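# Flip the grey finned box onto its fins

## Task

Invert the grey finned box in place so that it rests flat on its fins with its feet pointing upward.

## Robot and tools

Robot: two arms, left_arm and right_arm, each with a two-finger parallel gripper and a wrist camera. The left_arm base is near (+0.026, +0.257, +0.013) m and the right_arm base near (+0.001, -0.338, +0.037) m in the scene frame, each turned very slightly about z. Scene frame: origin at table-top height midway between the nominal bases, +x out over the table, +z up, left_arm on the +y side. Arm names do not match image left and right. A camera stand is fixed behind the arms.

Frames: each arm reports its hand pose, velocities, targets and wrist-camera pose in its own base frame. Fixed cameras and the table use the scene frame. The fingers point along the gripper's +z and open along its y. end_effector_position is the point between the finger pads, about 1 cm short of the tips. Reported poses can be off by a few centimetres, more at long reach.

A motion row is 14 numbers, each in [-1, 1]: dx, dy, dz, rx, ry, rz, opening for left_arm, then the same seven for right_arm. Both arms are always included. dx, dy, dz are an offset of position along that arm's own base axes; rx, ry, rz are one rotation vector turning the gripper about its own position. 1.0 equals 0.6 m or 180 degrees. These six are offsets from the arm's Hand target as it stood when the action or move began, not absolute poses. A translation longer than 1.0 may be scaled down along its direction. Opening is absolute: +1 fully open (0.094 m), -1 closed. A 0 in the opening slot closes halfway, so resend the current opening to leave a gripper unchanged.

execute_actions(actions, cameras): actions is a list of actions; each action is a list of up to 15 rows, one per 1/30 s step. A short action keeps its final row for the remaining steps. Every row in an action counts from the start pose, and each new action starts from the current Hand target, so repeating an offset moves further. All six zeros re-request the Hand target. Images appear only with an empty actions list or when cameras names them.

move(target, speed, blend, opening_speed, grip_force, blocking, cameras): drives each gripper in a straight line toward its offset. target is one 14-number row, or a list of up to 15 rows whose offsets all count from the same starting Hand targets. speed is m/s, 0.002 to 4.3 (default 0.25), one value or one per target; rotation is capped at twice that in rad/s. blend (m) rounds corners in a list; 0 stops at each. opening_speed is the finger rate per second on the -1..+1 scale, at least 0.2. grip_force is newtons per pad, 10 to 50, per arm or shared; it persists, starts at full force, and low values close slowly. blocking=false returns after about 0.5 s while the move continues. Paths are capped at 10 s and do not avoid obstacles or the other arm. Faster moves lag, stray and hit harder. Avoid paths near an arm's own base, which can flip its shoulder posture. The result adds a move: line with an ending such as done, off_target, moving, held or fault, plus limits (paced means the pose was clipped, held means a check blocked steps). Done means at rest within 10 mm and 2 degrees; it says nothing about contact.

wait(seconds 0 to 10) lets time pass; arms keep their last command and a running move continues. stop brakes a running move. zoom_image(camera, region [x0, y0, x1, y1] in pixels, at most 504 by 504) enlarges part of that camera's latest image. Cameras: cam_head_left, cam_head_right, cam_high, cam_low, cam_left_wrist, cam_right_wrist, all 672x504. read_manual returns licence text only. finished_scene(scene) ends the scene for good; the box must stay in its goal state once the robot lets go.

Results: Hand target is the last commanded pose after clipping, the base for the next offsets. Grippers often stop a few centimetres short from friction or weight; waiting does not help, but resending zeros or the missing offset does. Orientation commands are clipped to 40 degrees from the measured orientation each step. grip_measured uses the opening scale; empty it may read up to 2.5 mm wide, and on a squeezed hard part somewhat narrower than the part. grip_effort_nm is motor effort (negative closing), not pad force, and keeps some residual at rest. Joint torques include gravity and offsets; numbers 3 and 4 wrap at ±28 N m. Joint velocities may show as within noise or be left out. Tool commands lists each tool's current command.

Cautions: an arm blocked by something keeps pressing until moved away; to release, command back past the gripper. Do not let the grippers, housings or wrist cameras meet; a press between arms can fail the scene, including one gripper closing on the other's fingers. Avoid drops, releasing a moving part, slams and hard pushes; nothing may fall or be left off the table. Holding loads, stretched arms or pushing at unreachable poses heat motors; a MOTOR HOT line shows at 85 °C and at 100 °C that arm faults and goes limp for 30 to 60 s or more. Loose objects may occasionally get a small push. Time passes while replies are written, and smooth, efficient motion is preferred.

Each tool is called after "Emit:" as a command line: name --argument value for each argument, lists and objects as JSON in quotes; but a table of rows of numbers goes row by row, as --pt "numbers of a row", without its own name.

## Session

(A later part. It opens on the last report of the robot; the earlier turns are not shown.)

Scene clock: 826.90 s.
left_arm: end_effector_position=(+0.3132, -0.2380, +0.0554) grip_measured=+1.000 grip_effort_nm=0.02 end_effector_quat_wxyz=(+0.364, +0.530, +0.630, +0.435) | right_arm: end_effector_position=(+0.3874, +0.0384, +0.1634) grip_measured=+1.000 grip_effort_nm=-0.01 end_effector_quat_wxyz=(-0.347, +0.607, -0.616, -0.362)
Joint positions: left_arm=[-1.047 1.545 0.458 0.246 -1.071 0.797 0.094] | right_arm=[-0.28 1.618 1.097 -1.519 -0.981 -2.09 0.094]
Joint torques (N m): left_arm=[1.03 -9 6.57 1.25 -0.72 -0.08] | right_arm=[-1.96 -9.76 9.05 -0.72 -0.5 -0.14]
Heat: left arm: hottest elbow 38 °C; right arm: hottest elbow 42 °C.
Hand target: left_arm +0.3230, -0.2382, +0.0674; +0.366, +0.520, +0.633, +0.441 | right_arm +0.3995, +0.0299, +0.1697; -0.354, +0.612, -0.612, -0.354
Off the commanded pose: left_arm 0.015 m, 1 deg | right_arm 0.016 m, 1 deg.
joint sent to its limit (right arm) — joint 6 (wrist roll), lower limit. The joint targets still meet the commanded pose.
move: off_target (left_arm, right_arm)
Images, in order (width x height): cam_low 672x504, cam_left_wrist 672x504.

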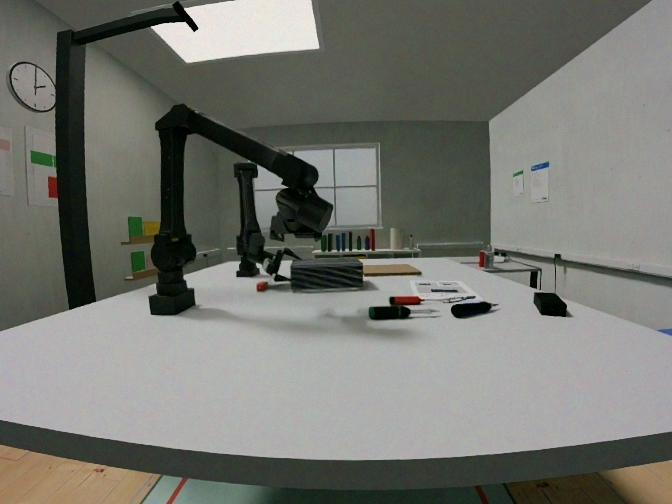

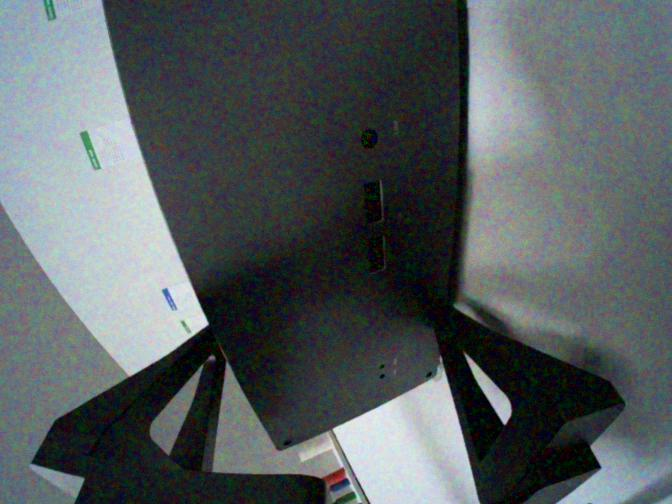

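Emit:
move --target '[0,0,0.03,0,0,0,1, 0,0,0,0,0,0,1]' --cameras '["cam_left_wrist","cam_low"]' --speed 0.03

Emit:
zoom_image --camera "cam_left_wrist" --region '[360, 240, 520, 420]'

Emit:
zoom_image --camera "cam_low" --region '[240, 220, 380, 310]'

Scene clock: 837.53 s.
left_arm: end_effector_position=(+0.3123, -0.2321, +0.0699) grip_measured=+1.000 grip_effort_nm=0.02 end_effector_quat_wxyz=(+0.357, +0.533, +0.629, +0.439) | right_arm: end_effector_position=(+0.3874, +0.0384, +0.1634) grip_measured=+1.000 grip_effort_nm=-0.01 end_effector_quat_wxyz=(-0.347, +0.607, -0.616, -0.362)
Joint positions: left_arm=[-1.041 1.479 0.458 0.169 -1.072 0.803 0.094] | right_arm=[-0.28 1.618 1.097 -1.519 -0.981 -2.09 0.094]
Joint torques (N m): left_arm=[0.5 -8.23 7.97 1.25 -0.7 -0.13] | right_arm=[-2.43 -9.76 8.96 -0.59 -0.51 -0.14]
Heat: left arm: hottest elbow 38 °C; right arm: hottest elbow 42 °C.
Hand target: left_arm +0.3231, -0.2381, +0.0853; +0.366, +0.520, +0.633, +0.441 | right_arm +0.3995, +0.0299, +0.1697; -0.354, +0.612, -0.612, -0.354
Off the commanded pose: left_arm 0.020 m, 2 deg | right_arm 0.016 m, 1 deg.
joint sent to its limit (right arm) — joint 6 (wrist roll), lower limit. The joint targets still meet the commanded pose.
move: off_target (left_arm, right_arm)
Images, in order (width x height): cam_low 672x504, cam_left_wrist 672x504.

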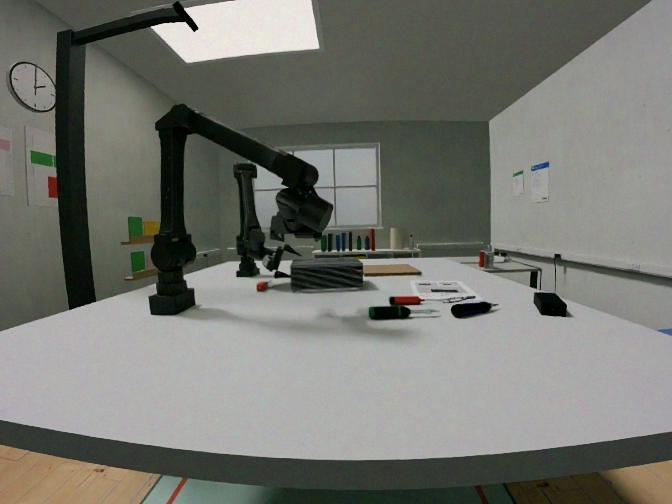

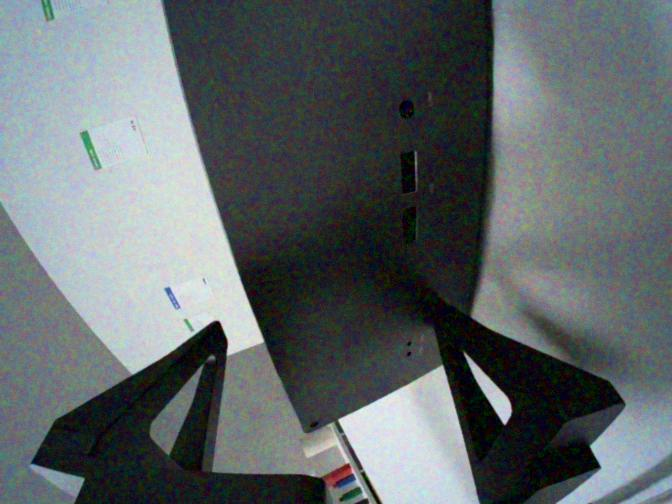

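Scaled by 2.800 from the camera's 672x504 image, which has a finer 960x720 frame.

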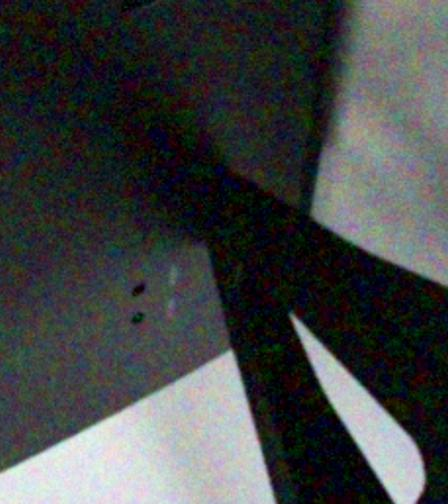

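Scaled by 3.600.

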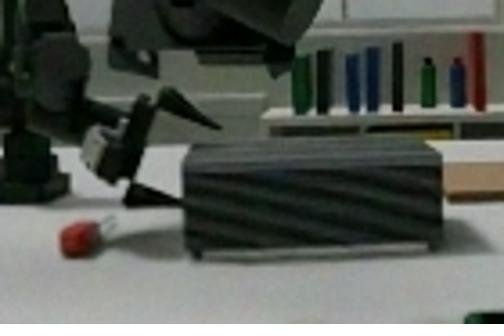

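Emit:
move --target '[-0.06,-0.004,-0.01,0,0,0,1, 0,0,0,0,0,0,1]' --cameras '[]' --speed 0.05

Emit:
move --target '[0,0,-0.045,0,0,0,1, 0,0,0,0,0,0,1]' --cameras '["cam_left_wrist","cam_head_left"]' --speed 0.05

Emit:
zoom_image --camera "cam_left_wrist" --region '[360, 240, 520, 420]'

Scene clock: 1018.77 s.
left_arm: end_effector_position=(+0.2859, -0.2304, +0.0692) grip_measured=+1.000 grip_effort_nm=0.02 end_effector_quat_wxyz=(+0.351, +0.528, +0.629, +0.449) | right_arm: end_effector_position=(+0.3874, +0.0384, +0.1634) grip_measured=+1.000 grip_effort_nm=-0.01 end_effector_quat_wxyz=(-0.347, +0.607, -0.616, -0.362)
Joint positions: left_arm=[-1.123 1.459 0.458 -0.006 -1.142 0.643 0.094] | right_arm=[-0.28 1.618 1.097 -1.519 -0.981 -2.09 0.094]
Joint torques (N m): left_arm=[-1.67 -7.65 6.99 1.1 -0.6 -0.4] | right_arm=[-1.96 -9.99 9.1 -0.73 -0.47 -0.11]
Heat: left arm: hottest elbow 41 °C; right arm: hottest elbow 43 °C.
Hand target: left_arm +0.2871, -0.2405, +0.0794; +0.365, +0.520, +0.633, +0.441 | right_arm +0.3995, +0.0299, +0.1697; -0.354, +0.612, -0.612, -0.354
Off the commanded pose: left_arm 0.014 m, 2 deg | right_arm 0.016 m, 1 deg.
joint sent to its limit (right arm) — joint 6 (wrist roll), lower limit. The joint targets still meet the commanded pose.
move: off_target (left_arm, right_arm)
No camera images: "cameras" was empty.

Scene clock: 1019.93 s.
left_arm: end_effector_position=(+0.2886, -0.2365, +0.0568) grip_measured=+1.000 grip_effort_nm=0.02 end_effector_quat_wxyz=(+0.362, +0.520, +0.634, +0.443) | right_arm: end_effector_position=(+0.3874, +0.0384, +0.1634) grip_measured=+1.000 grip_effort_nm=-0.01 end_effector_quat_wxyz=(-0.347, +0.607, -0.616, -0.362)
Joint positions: left_arm=[-1.123 1.521 0.458 0.083 -1.143 0.636 0.094] | right_arm=[-0.28 1.618 1.097 -1.519 -0.981 -2.09 0.094]
Joint torques (N m): left_arm=[-1.55 -5.25 5.3 2.33 -0.58 -0.38] | right_arm=[-1.9 -9.76 9.03 -0.64 -0.45 -0.12]
Heat: left arm: hottest elbow 41 °C; right arm: hottest elbow 43 °C.
Hand target: left_arm +0.2871, -0.2405, +0.0524; +0.366, +0.520, +0.633, +0.441 | right_arm +0.3995, +0.0299, +0.1697; -0.354, +0.612, -0.612, -0.354
Off the commanded pose: left_arm 0.006 m, 0 deg | right_arm 0.016 m, 1 deg.
joint sent to its limit (right arm) — joint 6 (wrist roll), lower limit. The joint targets still meet the commanded pose.
move: off_target (right_arm)
Images, in order (width x height): cam_head_left 672x504, cam_left_wrist 672x504.

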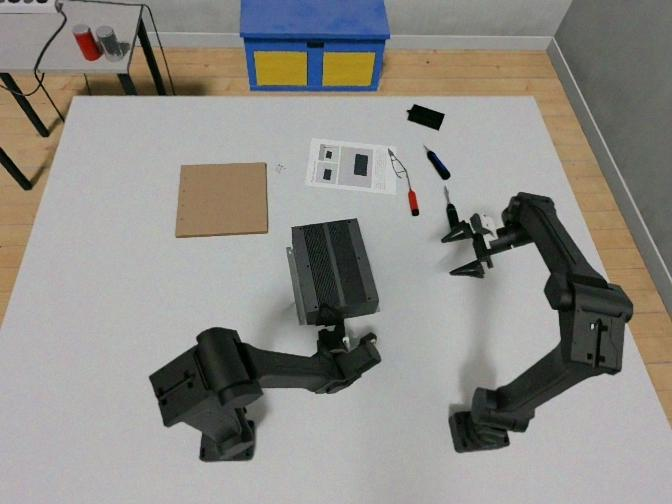

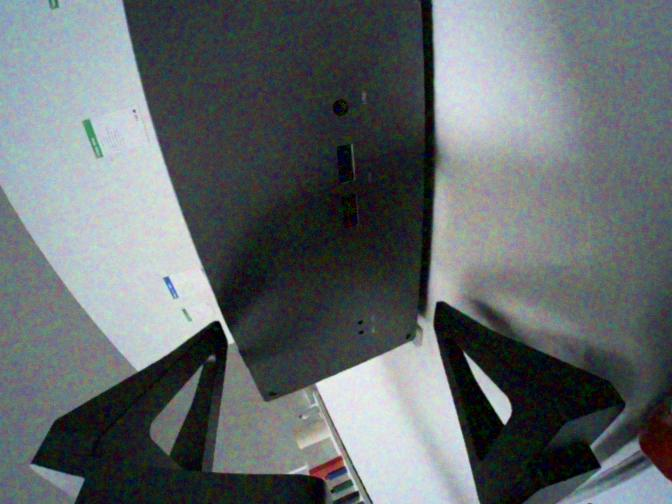

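Scaled by 2.800 from the camera's 672x504 image, which has a finer 960x720 frame.

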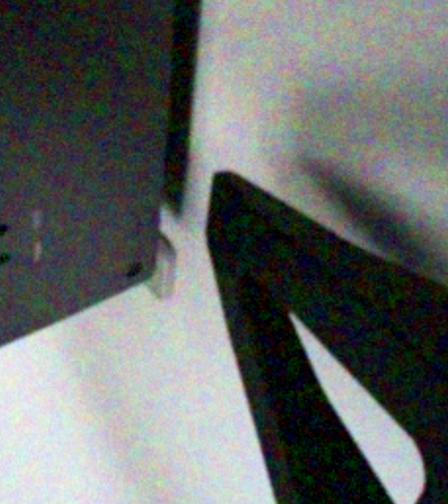

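Emit:
move --target '[0,-0.004,-0.012,0.0032,-0.0164,0,1, 0,0,0,0,0,0,1]' --cameras '[]' --speed 0.03

Emit:
move --target '[0,0,-0.005,0,0,0,1, 0,0,0,0,0,0,1]' --cameras '[]' --speed 0.03

Emit:
move --target '[0,0,-0.003,0,0,0,1, 0,0,0,0,0,0,1]' --cameras '["cam_left_wrist"]' --speed 0.03

Emit:
zoom_image --camera "cam_left_wrist" --region '[360, 240, 520, 420]'

Scene clock: 1028.77 s.
left_arm: end_effector_position=(+0.2905, -0.2423, +0.0521) grip_measured=+1.000 grip_effort_nm=0.02 end_effector_quat_wxyz=(+0.384, +0.500, +0.630, +0.454) | right_arm: end_effector_position=(+0.3874, +0.0384, +0.1634) grip_measured=+1.000 grip_effort_nm=-0.01 end_effector_quat_wxyz=(-0.347, +0.607, -0.616, -0.362)
Joint positions: left_arm=[-1.136 1.588 0.454 0.219 -1.192 0.66 0.094] | right_arm=[-0.28 1.618 1.097 -1.519 -0.981 -2.09 0.094]
Joint torques (N m): left_arm=[-1.61 -5.77 4.23 2.11 -0.58 -0.12] | right_arm=[-1.67 -9.52 8.94 -0.72 -0.47 -0.1]
Heat: left arm: hottest elbow 40 °C; right arm: hottest elbow 43 °C.
Hand target: left_arm +0.2871, -0.2430, +0.0453; +0.379, +0.510, +0.622, +0.458 | right_arm +0.3995, +0.0299, +0.1697; -0.354, +0.612, -0.612, -0.354
Off the commanded pose: left_arm 0.008 m, 2 deg | right_arm 0.016 m, 1 deg.
joint sent to its limit (right arm) — joint 6 (wrist roll), lower limit. The joint targets still meet the commanded pose.
move: off_target (right_arm)
No camera images: "cameras" was empty.

Scene clock: 1029.60 s.
left_arm: end_effector_position=(+0.2907, -0.2428, +0.0502) grip_measured=+1.000 grip_effort_nm=0.02 end_effector_quat_wxyz=(+0.385, +0.499, +0.630, +0.454) | right_arm: end_effector_position=(+0.3874, +0.0384, +0.1634) grip_measured=+1.000 grip_effort_nm=-0.01 end_effector_quat_wxyz=(-0.347, +0.607, -0.616, -0.362)
Joint positions: left_arm=[-1.136 1.599 0.454 0.233 -1.195 0.66 0.094] | right_arm=[-0.28 1.618 1.097 -1.519 -0.981 -2.09 0.094]
Joint torques (N m): left_arm=[-1.55 -5.71 4.07 2.11 -0.46 -0.13] | right_arm=[-1.79 -10.17 9.28 -0.61 -0.5 -0.1]
Heat: left arm: hottest elbow 40 °C; right arm: hottest elbow 43 °C.
Hand target: left_arm +0.2871, -0.2430, +0.0421; +0.379, +0.510, +0.622, +0.458 | right_arm +0.3995, +0.0299, +0.1697; -0.354, +0.612, -0.612, -0.354
Off the commanded pose: left_arm 0.009 m, 2 deg | right_arm 0.016 m, 1 deg.
joint sent to its limit (right arm) — joint 6 (wrist roll), lower limit. The joint targets still meet the commanded pose.
move: off_target (right_arm)
No camera images: "cameras" was empty.

Scene clock: 1030.37 s.
left_arm: end_effector_position=(+0.2909, -0.2430, +0.0501) grip_measured=+1.000 grip_effort_nm=0.02 end_effector_quat_wxyz=(+0.387, +0.496, +0.630, +0.455) | right_arm: end_effector_position=(+0.3874, +0.0384, +0.1634) grip_measured=+1.000 grip_effort_nm=-0.01 end_effector_quat_wxyz=(-0.347, +0.607, -0.616, -0.362)
Joint positions: left_arm=[-1.136 1.603 0.454 0.242 -1.198 0.66 0.094] | right_arm=[-0.28 1.618 1.097 -1.519 -0.981 -2.09 0.094]
Joint torques (N m): left_arm=[-1.61 -5.36 3.95 2.09 -0.3 -0.13] | right_arm=[-1.49 -10.11 9.1 -0.64 -0.46 -0.13]
Heat: left arm: hottest elbow 40 °C; right arm: hottest elbow 43 °C.
Hand target: left_arm +0.2871, -0.2431, +0.0404; +0.379, +0.510, +0.622, +0.458 | right_arm +0.3995, +0.0299, +0.1697; -0.354, +0.612, -0.612, -0.354
Off the commanded pose: left_arm 0.010 m, 2 deg | right_arm 0.016 m, 1 deg.
joint sent to its limit (right arm) — joint 6 (wrist roll), lower limit. The joint targets still meet the commanded pose.
move: off_target (right_arm)
Images, in order (width x height): cam_left_wrist 672x504.

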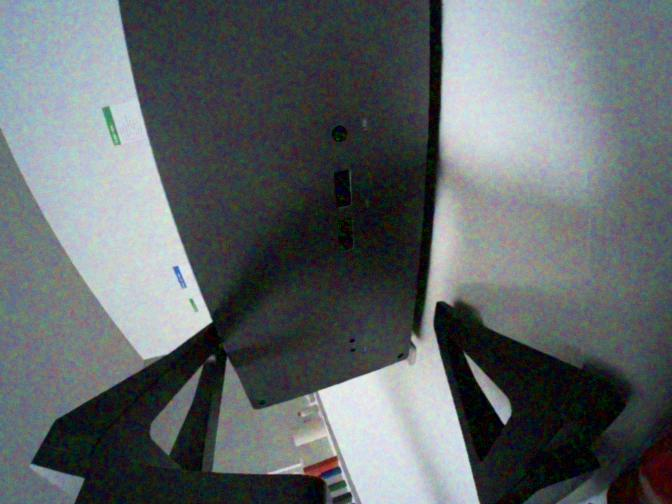

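Scaled by 2.800 from the camera's 672x504 image, which has a finer 960x720 frame.

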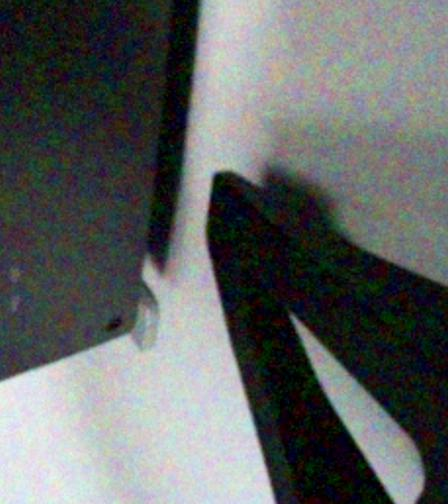

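Emit:
move --target '[0.025,0.005,0.003,0,0,0,1, 0,0,0,0,0,0,1]' --cameras '["cam_left_wrist"]' --speed 0.03

Emit:
zoom_image --camera "cam_left_wrist" --region '[360, 240, 520, 420]'

Emit:
move --target '[0.008,0.0016,0,0,0,0,1, 0,0,0,0,0,0,1]' --cameras '["cam_left_wrist"]' --speed 0.03

Emit:
zoom_image --camera "cam_left_wrist" --region '[360, 240, 520, 420]'

Emit:
zoom_image --camera "cam_left_wrist" --region '[140, 240, 300, 420]'

Scene clock: 1042.57 s.
left_arm: end_effector_position=(+0.3008, -0.2448, +0.0503) grip_measured=+1.000 grip_effort_nm=0.02 end_effector_quat_wxyz=(+0.389, +0.504, +0.625, +0.453) | right_arm: end_effector_position=(+0.3874, +0.0384, +0.1634) grip_measured=+1.000 grip_effort_nm=-0.01 end_effector_quat_wxyz=(-0.347, +0.607, -0.616, -0.362)
Joint positions: left_arm=[-1.107 1.615 0.449 0.341 -1.168 0.757 0.094] | right_arm=[-0.28 1.618 1.097 -1.519 -0.981 -2.09 0.094]
Joint torques (N m): left_arm=[-0.03 -5.95 4.05 2.25 -0.25 -0.12] | right_arm=[-1.67 -9.82 9.02 -0.53 -0.49 -0.17]
Heat: left arm: hottest elbow 39 °C; right arm: hottest elbow 43 °C.
Hand target: left_arm +0.3021, -0.2399, +0.0422; +0.379, +0.510, +0.622, +0.458 | right_arm +0.3995, +0.0299, +0.1697; -0.354, +0.612, -0.612, -0.354
Off the commanded pose: left_arm 0.009 m, 1 deg | right_arm 0.016 m, 1 deg.
joint sent to its limit (right arm) — joint 6 (wrist roll), lower limit. The joint targets still meet the commanded pose.
move: off_target (right_arm)
Images, in order (width x height): cam_left_wrist 672x504.

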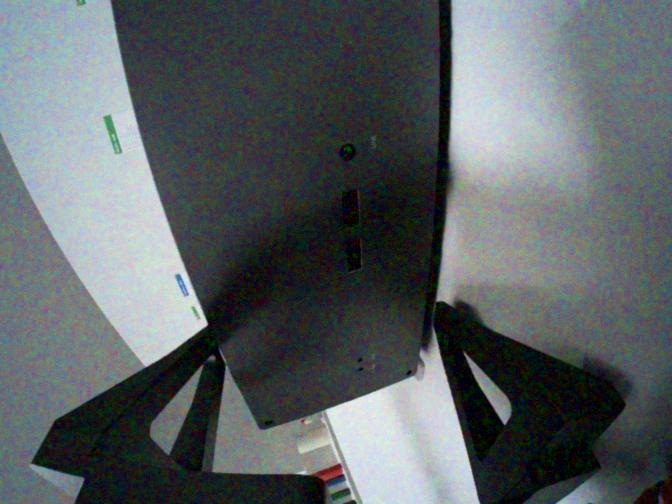

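Scaled by 2.800 from the camera's 672x504 image, which has a finer 960x720 frame.

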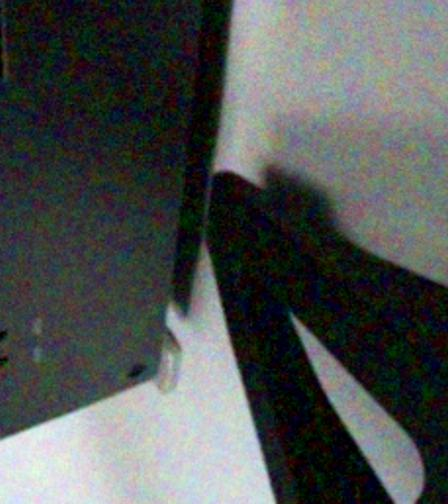

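Scene clock: 1043.60 s.
left_arm: end_effector_position=(+0.3056, -0.2443, +0.0504) grip_measured=+1.000 grip_effort_nm=0.02 end_effector_quat_wxyz=(+0.389, +0.504, +0.624, +0.452) | right_arm: end_effector_position=(+0.3874, +0.0384, +0.1634) grip_measured=+1.000 grip_effort_nm=-0.01 end_effector_quat_wxyz=(-0.347, +0.607, -0.616, -0.362)
Joint positions: left_arm=[-1.092 1.62 0.449 0.373 -1.157 0.786 0.094] | right_arm=[-0.28 1.618 1.097 -1.519 -0.981 -2.09 0.094]
Joint torques (N m): left_arm=[0.03 -5.89 3.97 2.3 -0.27 -0.14] | right_arm=[-1.79 -9.99 9.06 -0.57 -0.51 -0.11]
Heat: left arm: hottest elbow 39 °C; right arm: hottest elbow 43 °C.
Hand target: left_arm +0.3069, -0.2391, +0.0422; +0.379, +0.510, +0.622, +0.458 | right_arm +0.3995, +0.0299, +0.1697; -0.354, +0.612, -0.612, -0.354
Off the commanded pose: left_arm 0.010 m, 2 deg | right_arm 0.016 m, 1 deg.
joint sent to its limit (right arm) — joint 6 (wrist roll), lower limit. The joint targets still meet the commanded pose.
move: off_target (right_arm)
Images, in order (width x height): cam_left_wrist 672x504.

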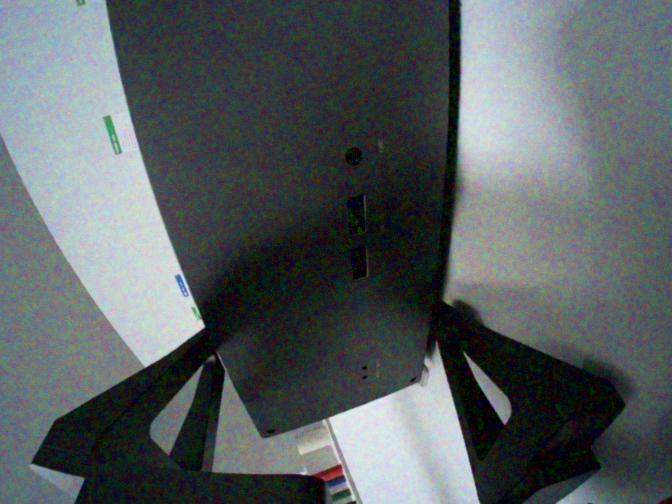

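Scaled by 2.800 from the camera's 672x504 image, which has a finer 960x720 frame.

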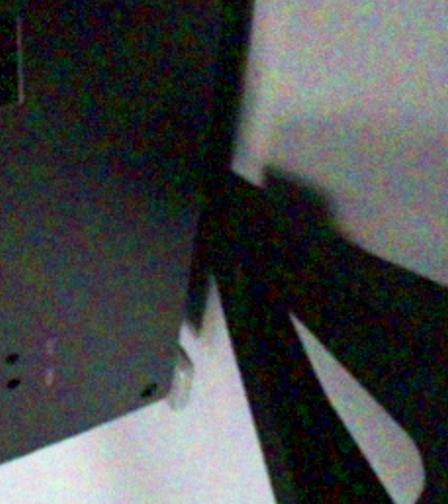

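Scaled by 2.800 from the camera's 672x504 image, which has a finer 960x720 frame.

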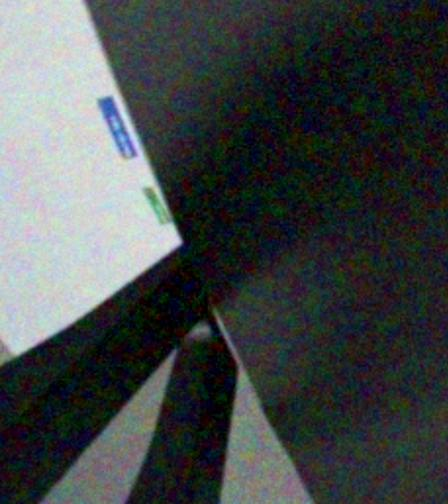

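Emit:
move --target '[0.006,0.0012,0,0,0,0,1, 0,0,0,0,0,0,1]' --cameras '["cam_left_wrist"]' --speed 0.03

Emit:
zoom_image --camera "cam_left_wrist" --region '[400, 270, 500, 370]'

Emit:
move --target '[0.006,0.0012,0,0,0,0,1, 0,0,0,0,0,0,1]' --cameras '["cam_left_wrist"]' --speed 0.03

Emit:
zoom_image --camera "cam_left_wrist" --region '[400, 270, 500, 370]'

Emit:
move --target '[0.006,0.0012,0,0,0,0,1, 0,0,0,0,0,0,1]' --cameras '["cam_left_wrist"]' --speed 0.03

Emit:
zoom_image --camera "cam_left_wrist" --region '[400, 270, 500, 370]'

Scene clock: 1056.07 s.
left_arm: end_effector_position=(+0.3093, -0.2436, +0.0504) grip_measured=+1.000 grip_effort_nm=0.02 end_effector_quat_wxyz=(+0.389, +0.504, +0.624, +0.452) | right_arm: end_effector_position=(+0.3874, +0.0384, +0.1634) grip_measured=+1.000 grip_effort_nm=-0.01 end_effector_quat_wxyz=(-0.347, +0.607, -0.616, -0.362)
Joint positions: left_arm=[-1.081 1.624 0.449 0.396 -1.149 0.806 0.094] | right_arm=[-0.28 1.618 1.097 -1.519 -0.981 -2.09 0.094]
Joint torques (N m): left_arm=[0.03 -6.12 3.97 2.28 -0.27 -0.15] | right_arm=[-2.26 -10.4 9.03 -0.69 -0.51 -0.09]
Heat: left arm: hottest elbow 39 °C; right arm: hottest elbow 43 °C.
Hand target: left_arm +0.3105, -0.2384, +0.0422; +0.379, +0.510, +0.622, +0.458 | right_arm +0.3995, +0.0299, +0.1697; -0.354, +0.612, -0.612, -0.354
Off the commanded pose: left_arm 0.010 m, 2 deg | right_arm 0.016 m, 1 deg.
joint sent to its limit (right arm) — joint 6 (wrist roll), lower limit. The joint targets still meet the commanded pose.
move: off_target (right_arm)
Images, in order (width x height): cam_left_wrist 672x504.

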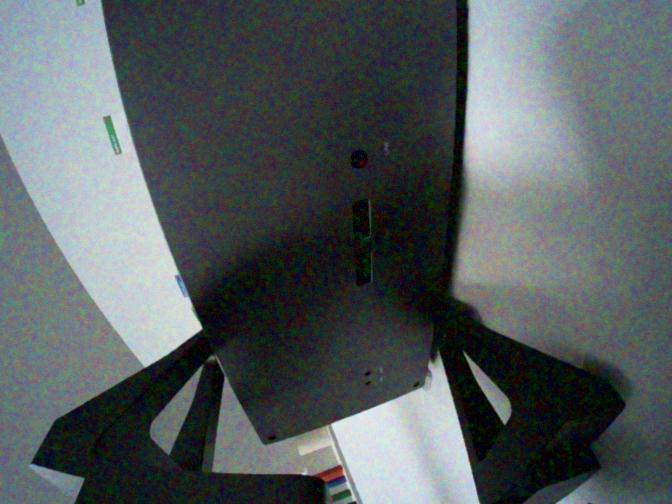

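Scaled by 5.040 from the camera's 672x504 image, which has a finer 960x720 frame.

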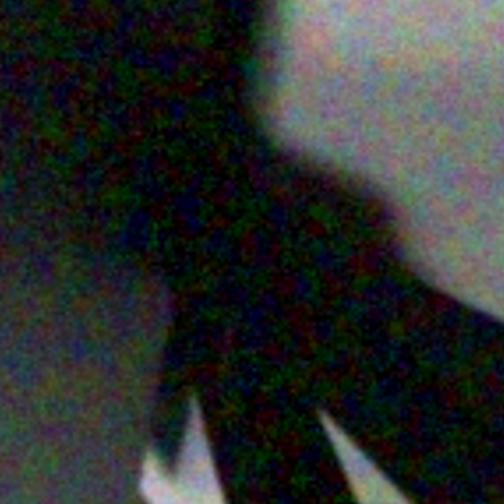

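Scene clock: 1057.03 s.
left_arm: end_effector_position=(+0.3101, -0.2437, +0.0504) grip_measured=+1.000 grip_effort_nm=0.02 end_effector_quat_wxyz=(+0.390, +0.507, +0.622, +0.452) | right_arm: end_effector_position=(+0.3874, +0.0384, +0.1634) grip_measured=+1.000 grip_effort_nm=-0.01 end_effector_quat_wxyz=(-0.347, +0.607, -0.616, -0.362)
Joint positions: left_arm=[-1.078 1.625 0.445 0.415 -1.142 0.825 0.094] | right_arm=[-0.28 1.618 1.097 -1.519 -0.981 -2.09 0.094]
Joint torques (N m): left_arm=[0.91 -5.66 4.25 2.47 -0.22 -0.13] | right_arm=[-2.14 -10.11 9.02 -0.7 -0.53 -0.15]
Heat: left arm: hottest elbow 39 °C; right arm: hottest elbow 43 °C.
Hand target: left_arm +0.3140, -0.2375, +0.0422; +0.379, +0.510, +0.622, +0.458 | right_arm +0.3995, +0.0299, +0.1697; -0.354, +0.612, -0.612, -0.354
Off the commanded pose: left_arm 0.011 m, 1 deg | right_arm 0.016 m, 1 deg.
joint sent to its limit (right arm) — joint 6 (wrist roll), lower limit. The joint targets still meet the commanded pose.
move: off_target (left_arm, right_arm)
Images, in order (width x height): cam_left_wrist 672x504.

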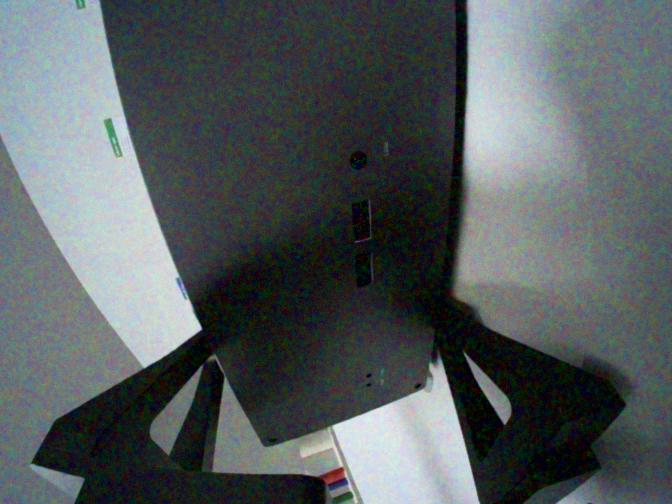

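Scaled by 5.040 from the camera's 672x504 image, which has a finer 960x720 frame.

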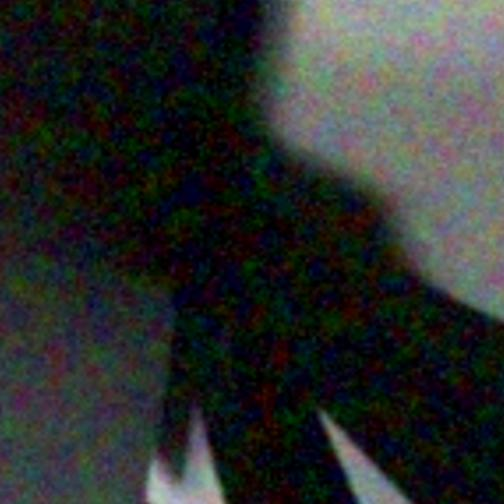

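Scene clock: 1057.97 s.
left_arm: end_effector_position=(+0.3104, -0.2438, +0.0503) grip_measured=+1.000 grip_effort_nm=0.02 end_effector_quat_wxyz=(+0.391, +0.510, +0.619, +0.451) | right_arm: end_effector_position=(+0.3874, +0.0384, +0.1634) grip_measured=+1.000 grip_effort_nm=-0.01 end_effector_quat_wxyz=(-0.347, +0.607, -0.616, -0.362)
Joint positions: left_arm=[-1.076 1.625 0.441 0.432 -1.135 0.843 0.094] | right_arm=[-0.28 1.618 1.097 -1.519 -0.981 -2.09 0.094]
Joint torques (N m): left_arm=[1.67 -5.48 4.56 2.51 -0.16 -0.11] | right_arm=[-1.55 -9.99 8.91 -0.64 -0.48 -0.15]
Heat: left arm: hottest elbow 39 °C; right arm: hottest elbow 43 °C.
Hand target: left_arm +0.3177, -0.2368, +0.0421; +0.379, +0.510, +0.622, +0.458 | right_arm +0.3995, +0.0299, +0.1697; -0.354, +0.612, -0.612, -0.354
Off the commanded pose: left_arm 0.013 m, 2 deg | right_arm 0.016 m, 1 deg.
joint sent to its limit (right arm) — joint 6 (wrist roll), lower limit. The joint targets still meet the commanded pose.
move: off_target (left_arm, right_arm)
Images, in order (width x height): cam_left_wrist 672x504.

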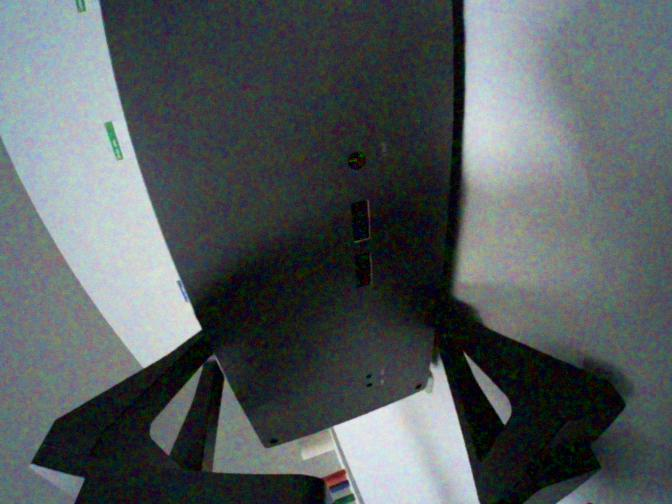

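Scaled by 5.040 from the camera's 672x504 image, which has a finer 960x720 frame.

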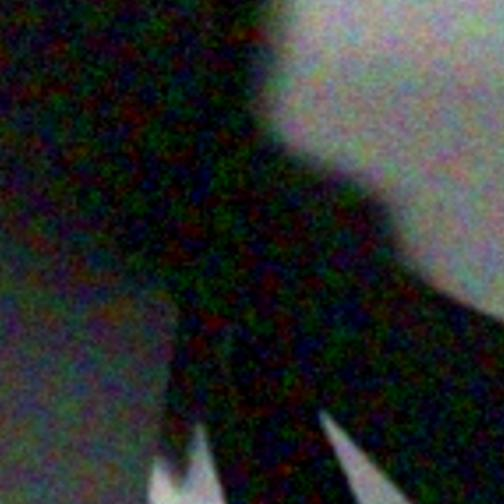

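Emit:
move --pt "-0.033 -0.007 0.01 0 0 0 1 0 0 0 0 0 0 1" --pt "-0.033 -0.007 0.25 0 0 0 1 0 0 0 0 0 0 1" --pt "-0.03 0.061 0.397 -0.12 0.08 0.14 1 0 0 0 0 0 0 1" --pt "0.02 0.311 0.43 -0.3706 0.2462 0.4284 1 0 0 0 0 0 0 1" --blend '[0.005,0.03,0.05,0]' --speed '[0.06,0.15,0.25,0.25]' --cameras '["cam_left_wrist","cam_head_left","cam_high"]'

Scene clock: 1200.80 s.
left_arm: end_effector_position=(+0.3184, -0.0503, +0.2890) grip_measured=+1.000 grip_effort_nm=0.02 end_effector_quat_wxyz=(-0.006, -0.094, +0.996, +0.003) | right_arm: end_effector_position=(+0.3874, +0.0384, +0.1634) grip_measured=+1.000 grip_effort_nm=-0.01 end_effector_quat_wxyz=(-0.347, +0.607, -0.616, -0.362)
Joint positions: left_arm=[-0.157 1.192 1.269 -1.662 -0.003 -0.346 0.094] | right_arm=[-0.28 1.618 1.097 -1.519 -0.981 -2.09 0.094]
Joint torques (N m): left_arm=[-0.09 -4.72 11.9 0.24 0.17 -0.32] | right_arm=[-1.73 -10.34 8.99 -0.76 -0.46 -0.13]
Heat: left arm: hottest elbow 37 °C; right arm: hottest elbow 43 °C.
Hand target: left_arm +0.3296, -0.0501, +0.3001; +0.001, -0.104, +0.995, +0.000 | right_arm +0.3995, +0.0299, +0.1697; -0.354, +0.612, -0.612, -0.354
Off the commanded pose: left_arm 0.016 m, 1 deg | right_arm 0.016 m, 1 deg.
joint sent to its limit (right arm) — joint 6 (wrist roll), lower limit. The joint targets still meet the commanded pose.
move: off_target (left_arm, right_arm)
Images, in order (width x height): cam_head_left 672x504, cam_high 672x504, cam_left_wrist 672x504.

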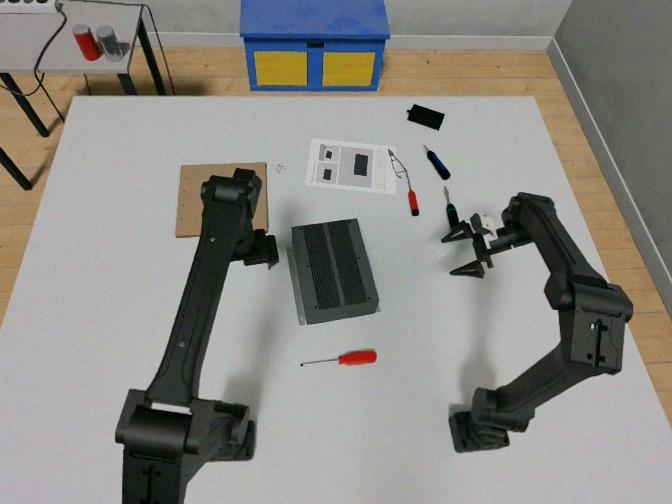

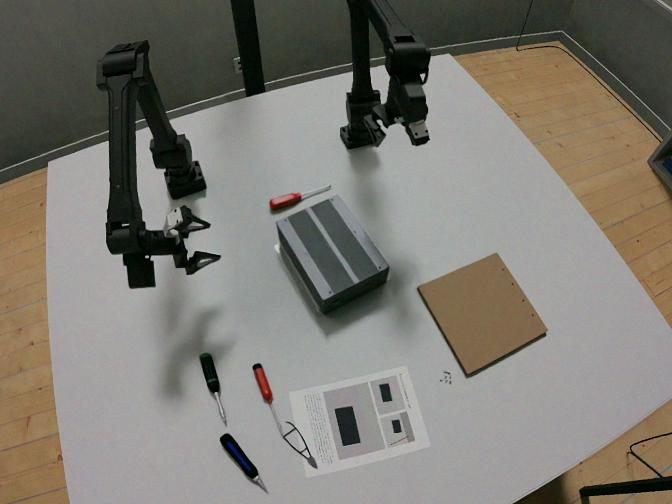

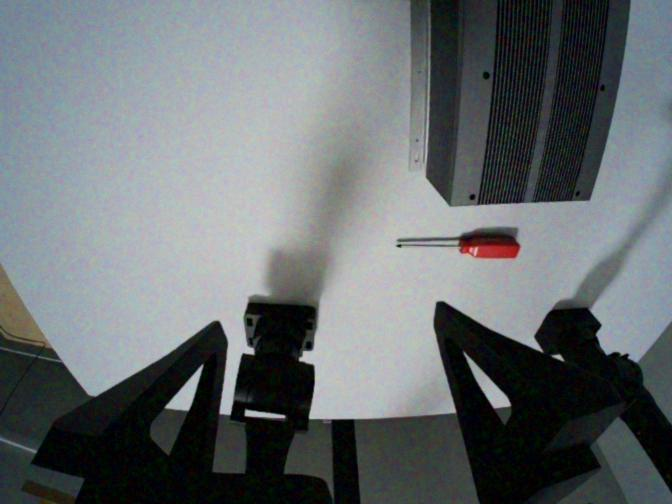

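Emit:
execute_actions --actions '[]'

Scene clock: 1244.67 s.
left_arm: end_effector_position=(+0.3184, -0.0503, +0.2891) grip_measured=+1.000 grip_effort_nm=0.02 end_effector_quat_wxyz=(-0.006, -0.094, +0.996, +0.003) | right_arm: end_effector_position=(+0.3874, +0.0384, +0.1634) grip_measured=+1.000 grip_effort_nm=-0.01 end_effector_quat_wxyz=(-0.347, +0.607, -0.616, -0.362)
Joint positions: left_arm=[-0.157 1.192 1.27 -1.662 -0.003 -0.346 0.094] | right_arm=[-0.28 1.618 1.097 -1.519 -0.981 -2.09 0.094]
Joint velocities: within noise
Joint torques (N m): left_arm=[-0.26 -4.95 12.08 0.27 0.16 -0.32] | right_arm=[-1.85 -10.05 9.16 -0.77 -0.48 -0.13]
Heat: left arm: hottest elbow 43 °C; right arm: hottest elbow 44 °C.
Hand target: left_arm +0.3296, -0.0501, +0.3002; +0.001, -0.104, +0.995, +0.000 | right_arm +0.3995, +0.0299, +0.1697; -0.354, +0.612, -0.612, -0.354
Tool commands: left_gripper/opening=+1.0 right_gripper/opening=+1.0
Off the commanded pose: left_arm 0.016 m, 1 deg | right_arm 0.016 m, 1 deg.

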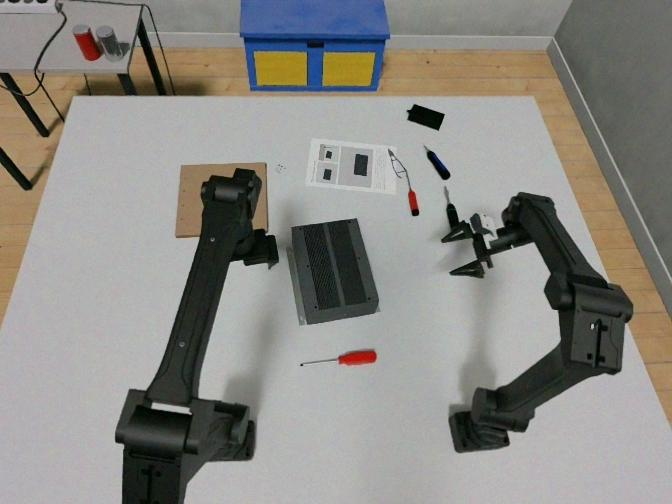

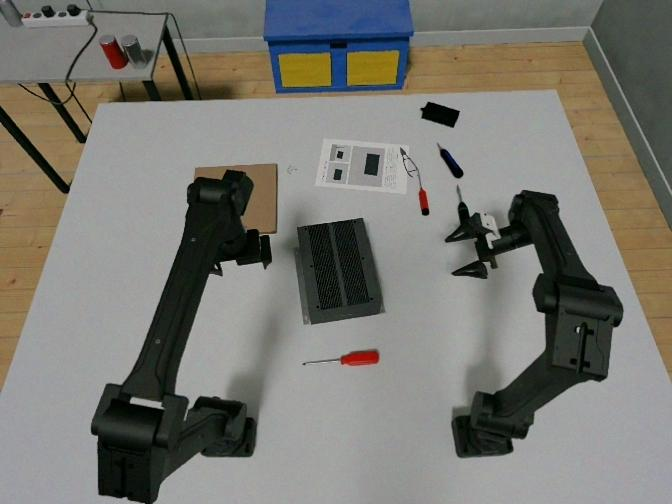

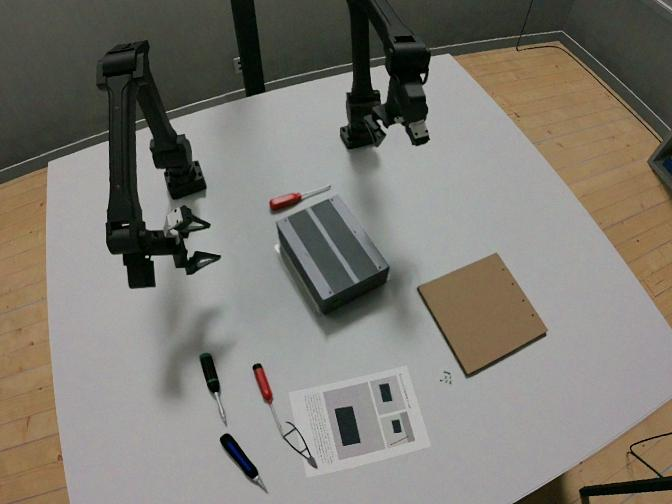

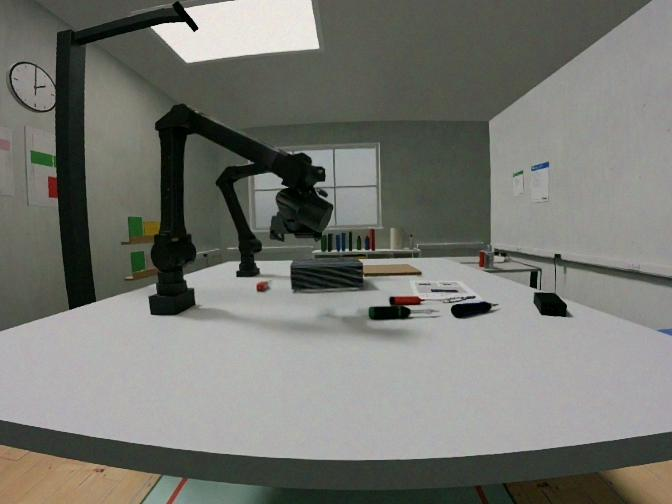

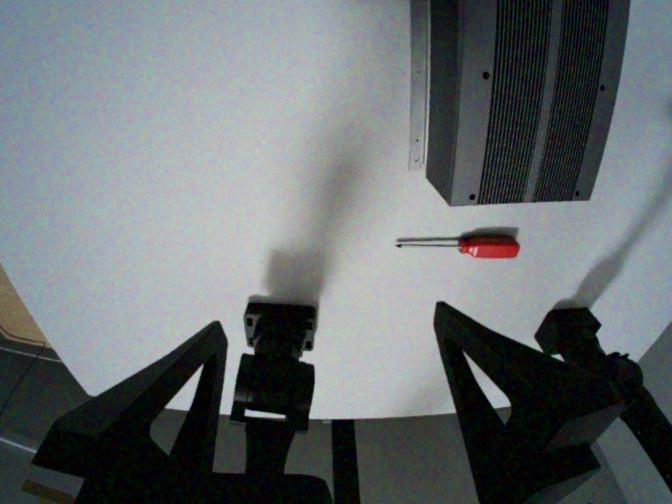

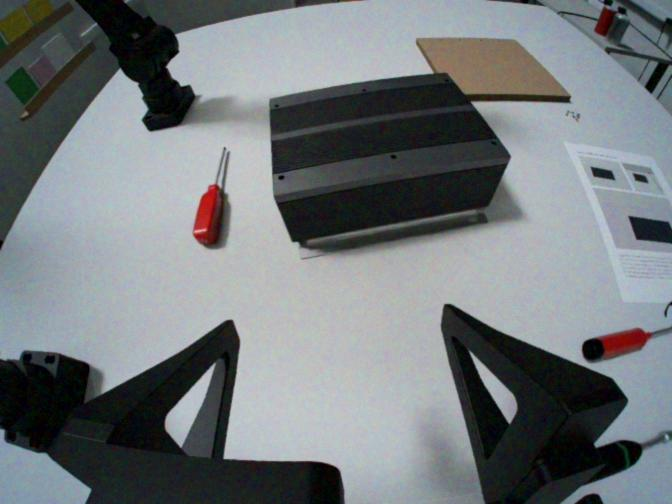

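Emit:
move --target '[0.064,-0.1098,-0.3335,-0.1507,-0.2309,-0.4726,1,-0.066,0,0,0.0288,0.425,-0.381,0.6]' --speed 0.2 --cameras '["cam_high","cam_left_wrist","cam_right_wrist"]'

Scene clock: 1526.73 s.
left_arm: end_effector_position=(+0.3646, -0.1195, +0.1060) grip_measured=+1.000 grip_effort_nm=0.02 end_effector_quat_wxyz=(+0.297, +0.583, +0.717, -0.240) | right_arm: end_effector_position=(+0.3582, +0.0271, +0.1655) grip_measured=+0.602 grip_effort_nm=-0.09 end_effector_quat_wxyz=(+0.066, +0.163, +0.891, +0.419)
Joint positions: left_arm=[0.004 1.357 0.764 -0.779 0.764 1.289 0.094] | right_arm=[-0.304 1.285 0.846 -1.091 -0.875 0.077 0.075]
Joint torques (N m): left_arm=[0.21 -5.71 7.58 1.21 0.73 -0.06] | right_arm=[0.32 -8.29 7.2 1.13 -0.46 -0.01]
Heat: left arm: hottest elbow 50 °C; right arm: hottest elbow 44 °C.
Hand target: left_arm +0.3680, -0.1161, +0.1001; +0.297, +0.583, +0.717, -0.241 | right_arm +0.3599, +0.0300, +0.1695; +0.073, +0.157, +0.892, +0.417
Off the commanded pose: left_arm 0.008 m, 0 deg | right_arm 0.005 m, 1 deg.
move: done
Images, in order (width x height): cam_high 672x504, cam_left_wrist 672x504, cam_right_wrist 672x504.

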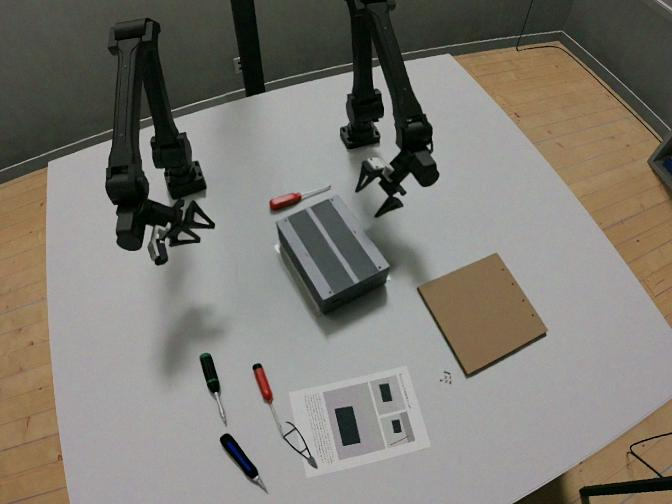

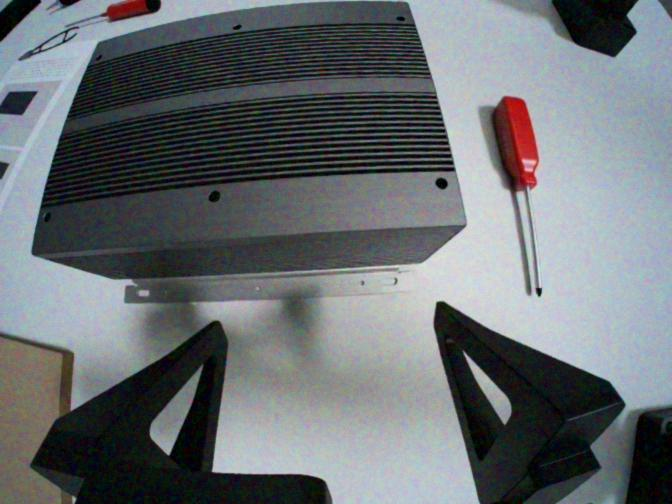

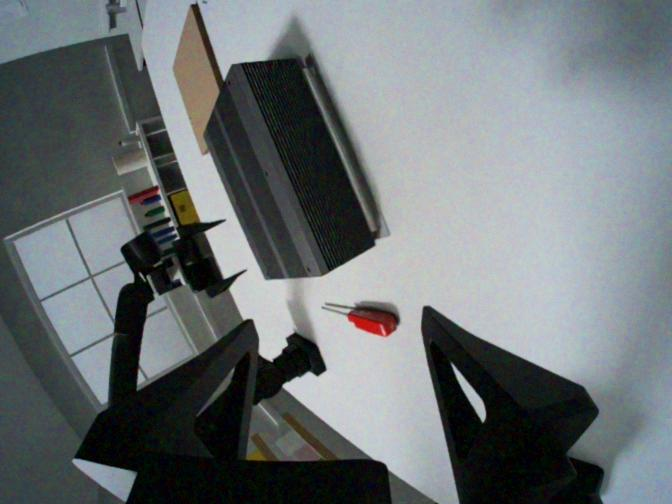

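Emit:
zoom_image --camera "cam_right_wrist" --region '[190, 40, 420, 300]'

Emit:
zoom_image --camera "cam_left_wrist" --region '[20, 150, 480, 330]'

Scaled by 1.938 from the camera's 672x504 image, which has a finer 960x720 frame.

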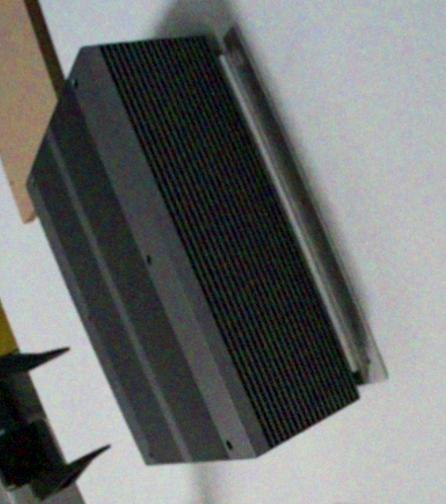

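Scaled by 1.096 from the camera's 672x504 image, which has a finer 960x720 frame.

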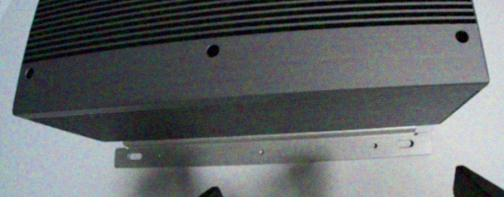

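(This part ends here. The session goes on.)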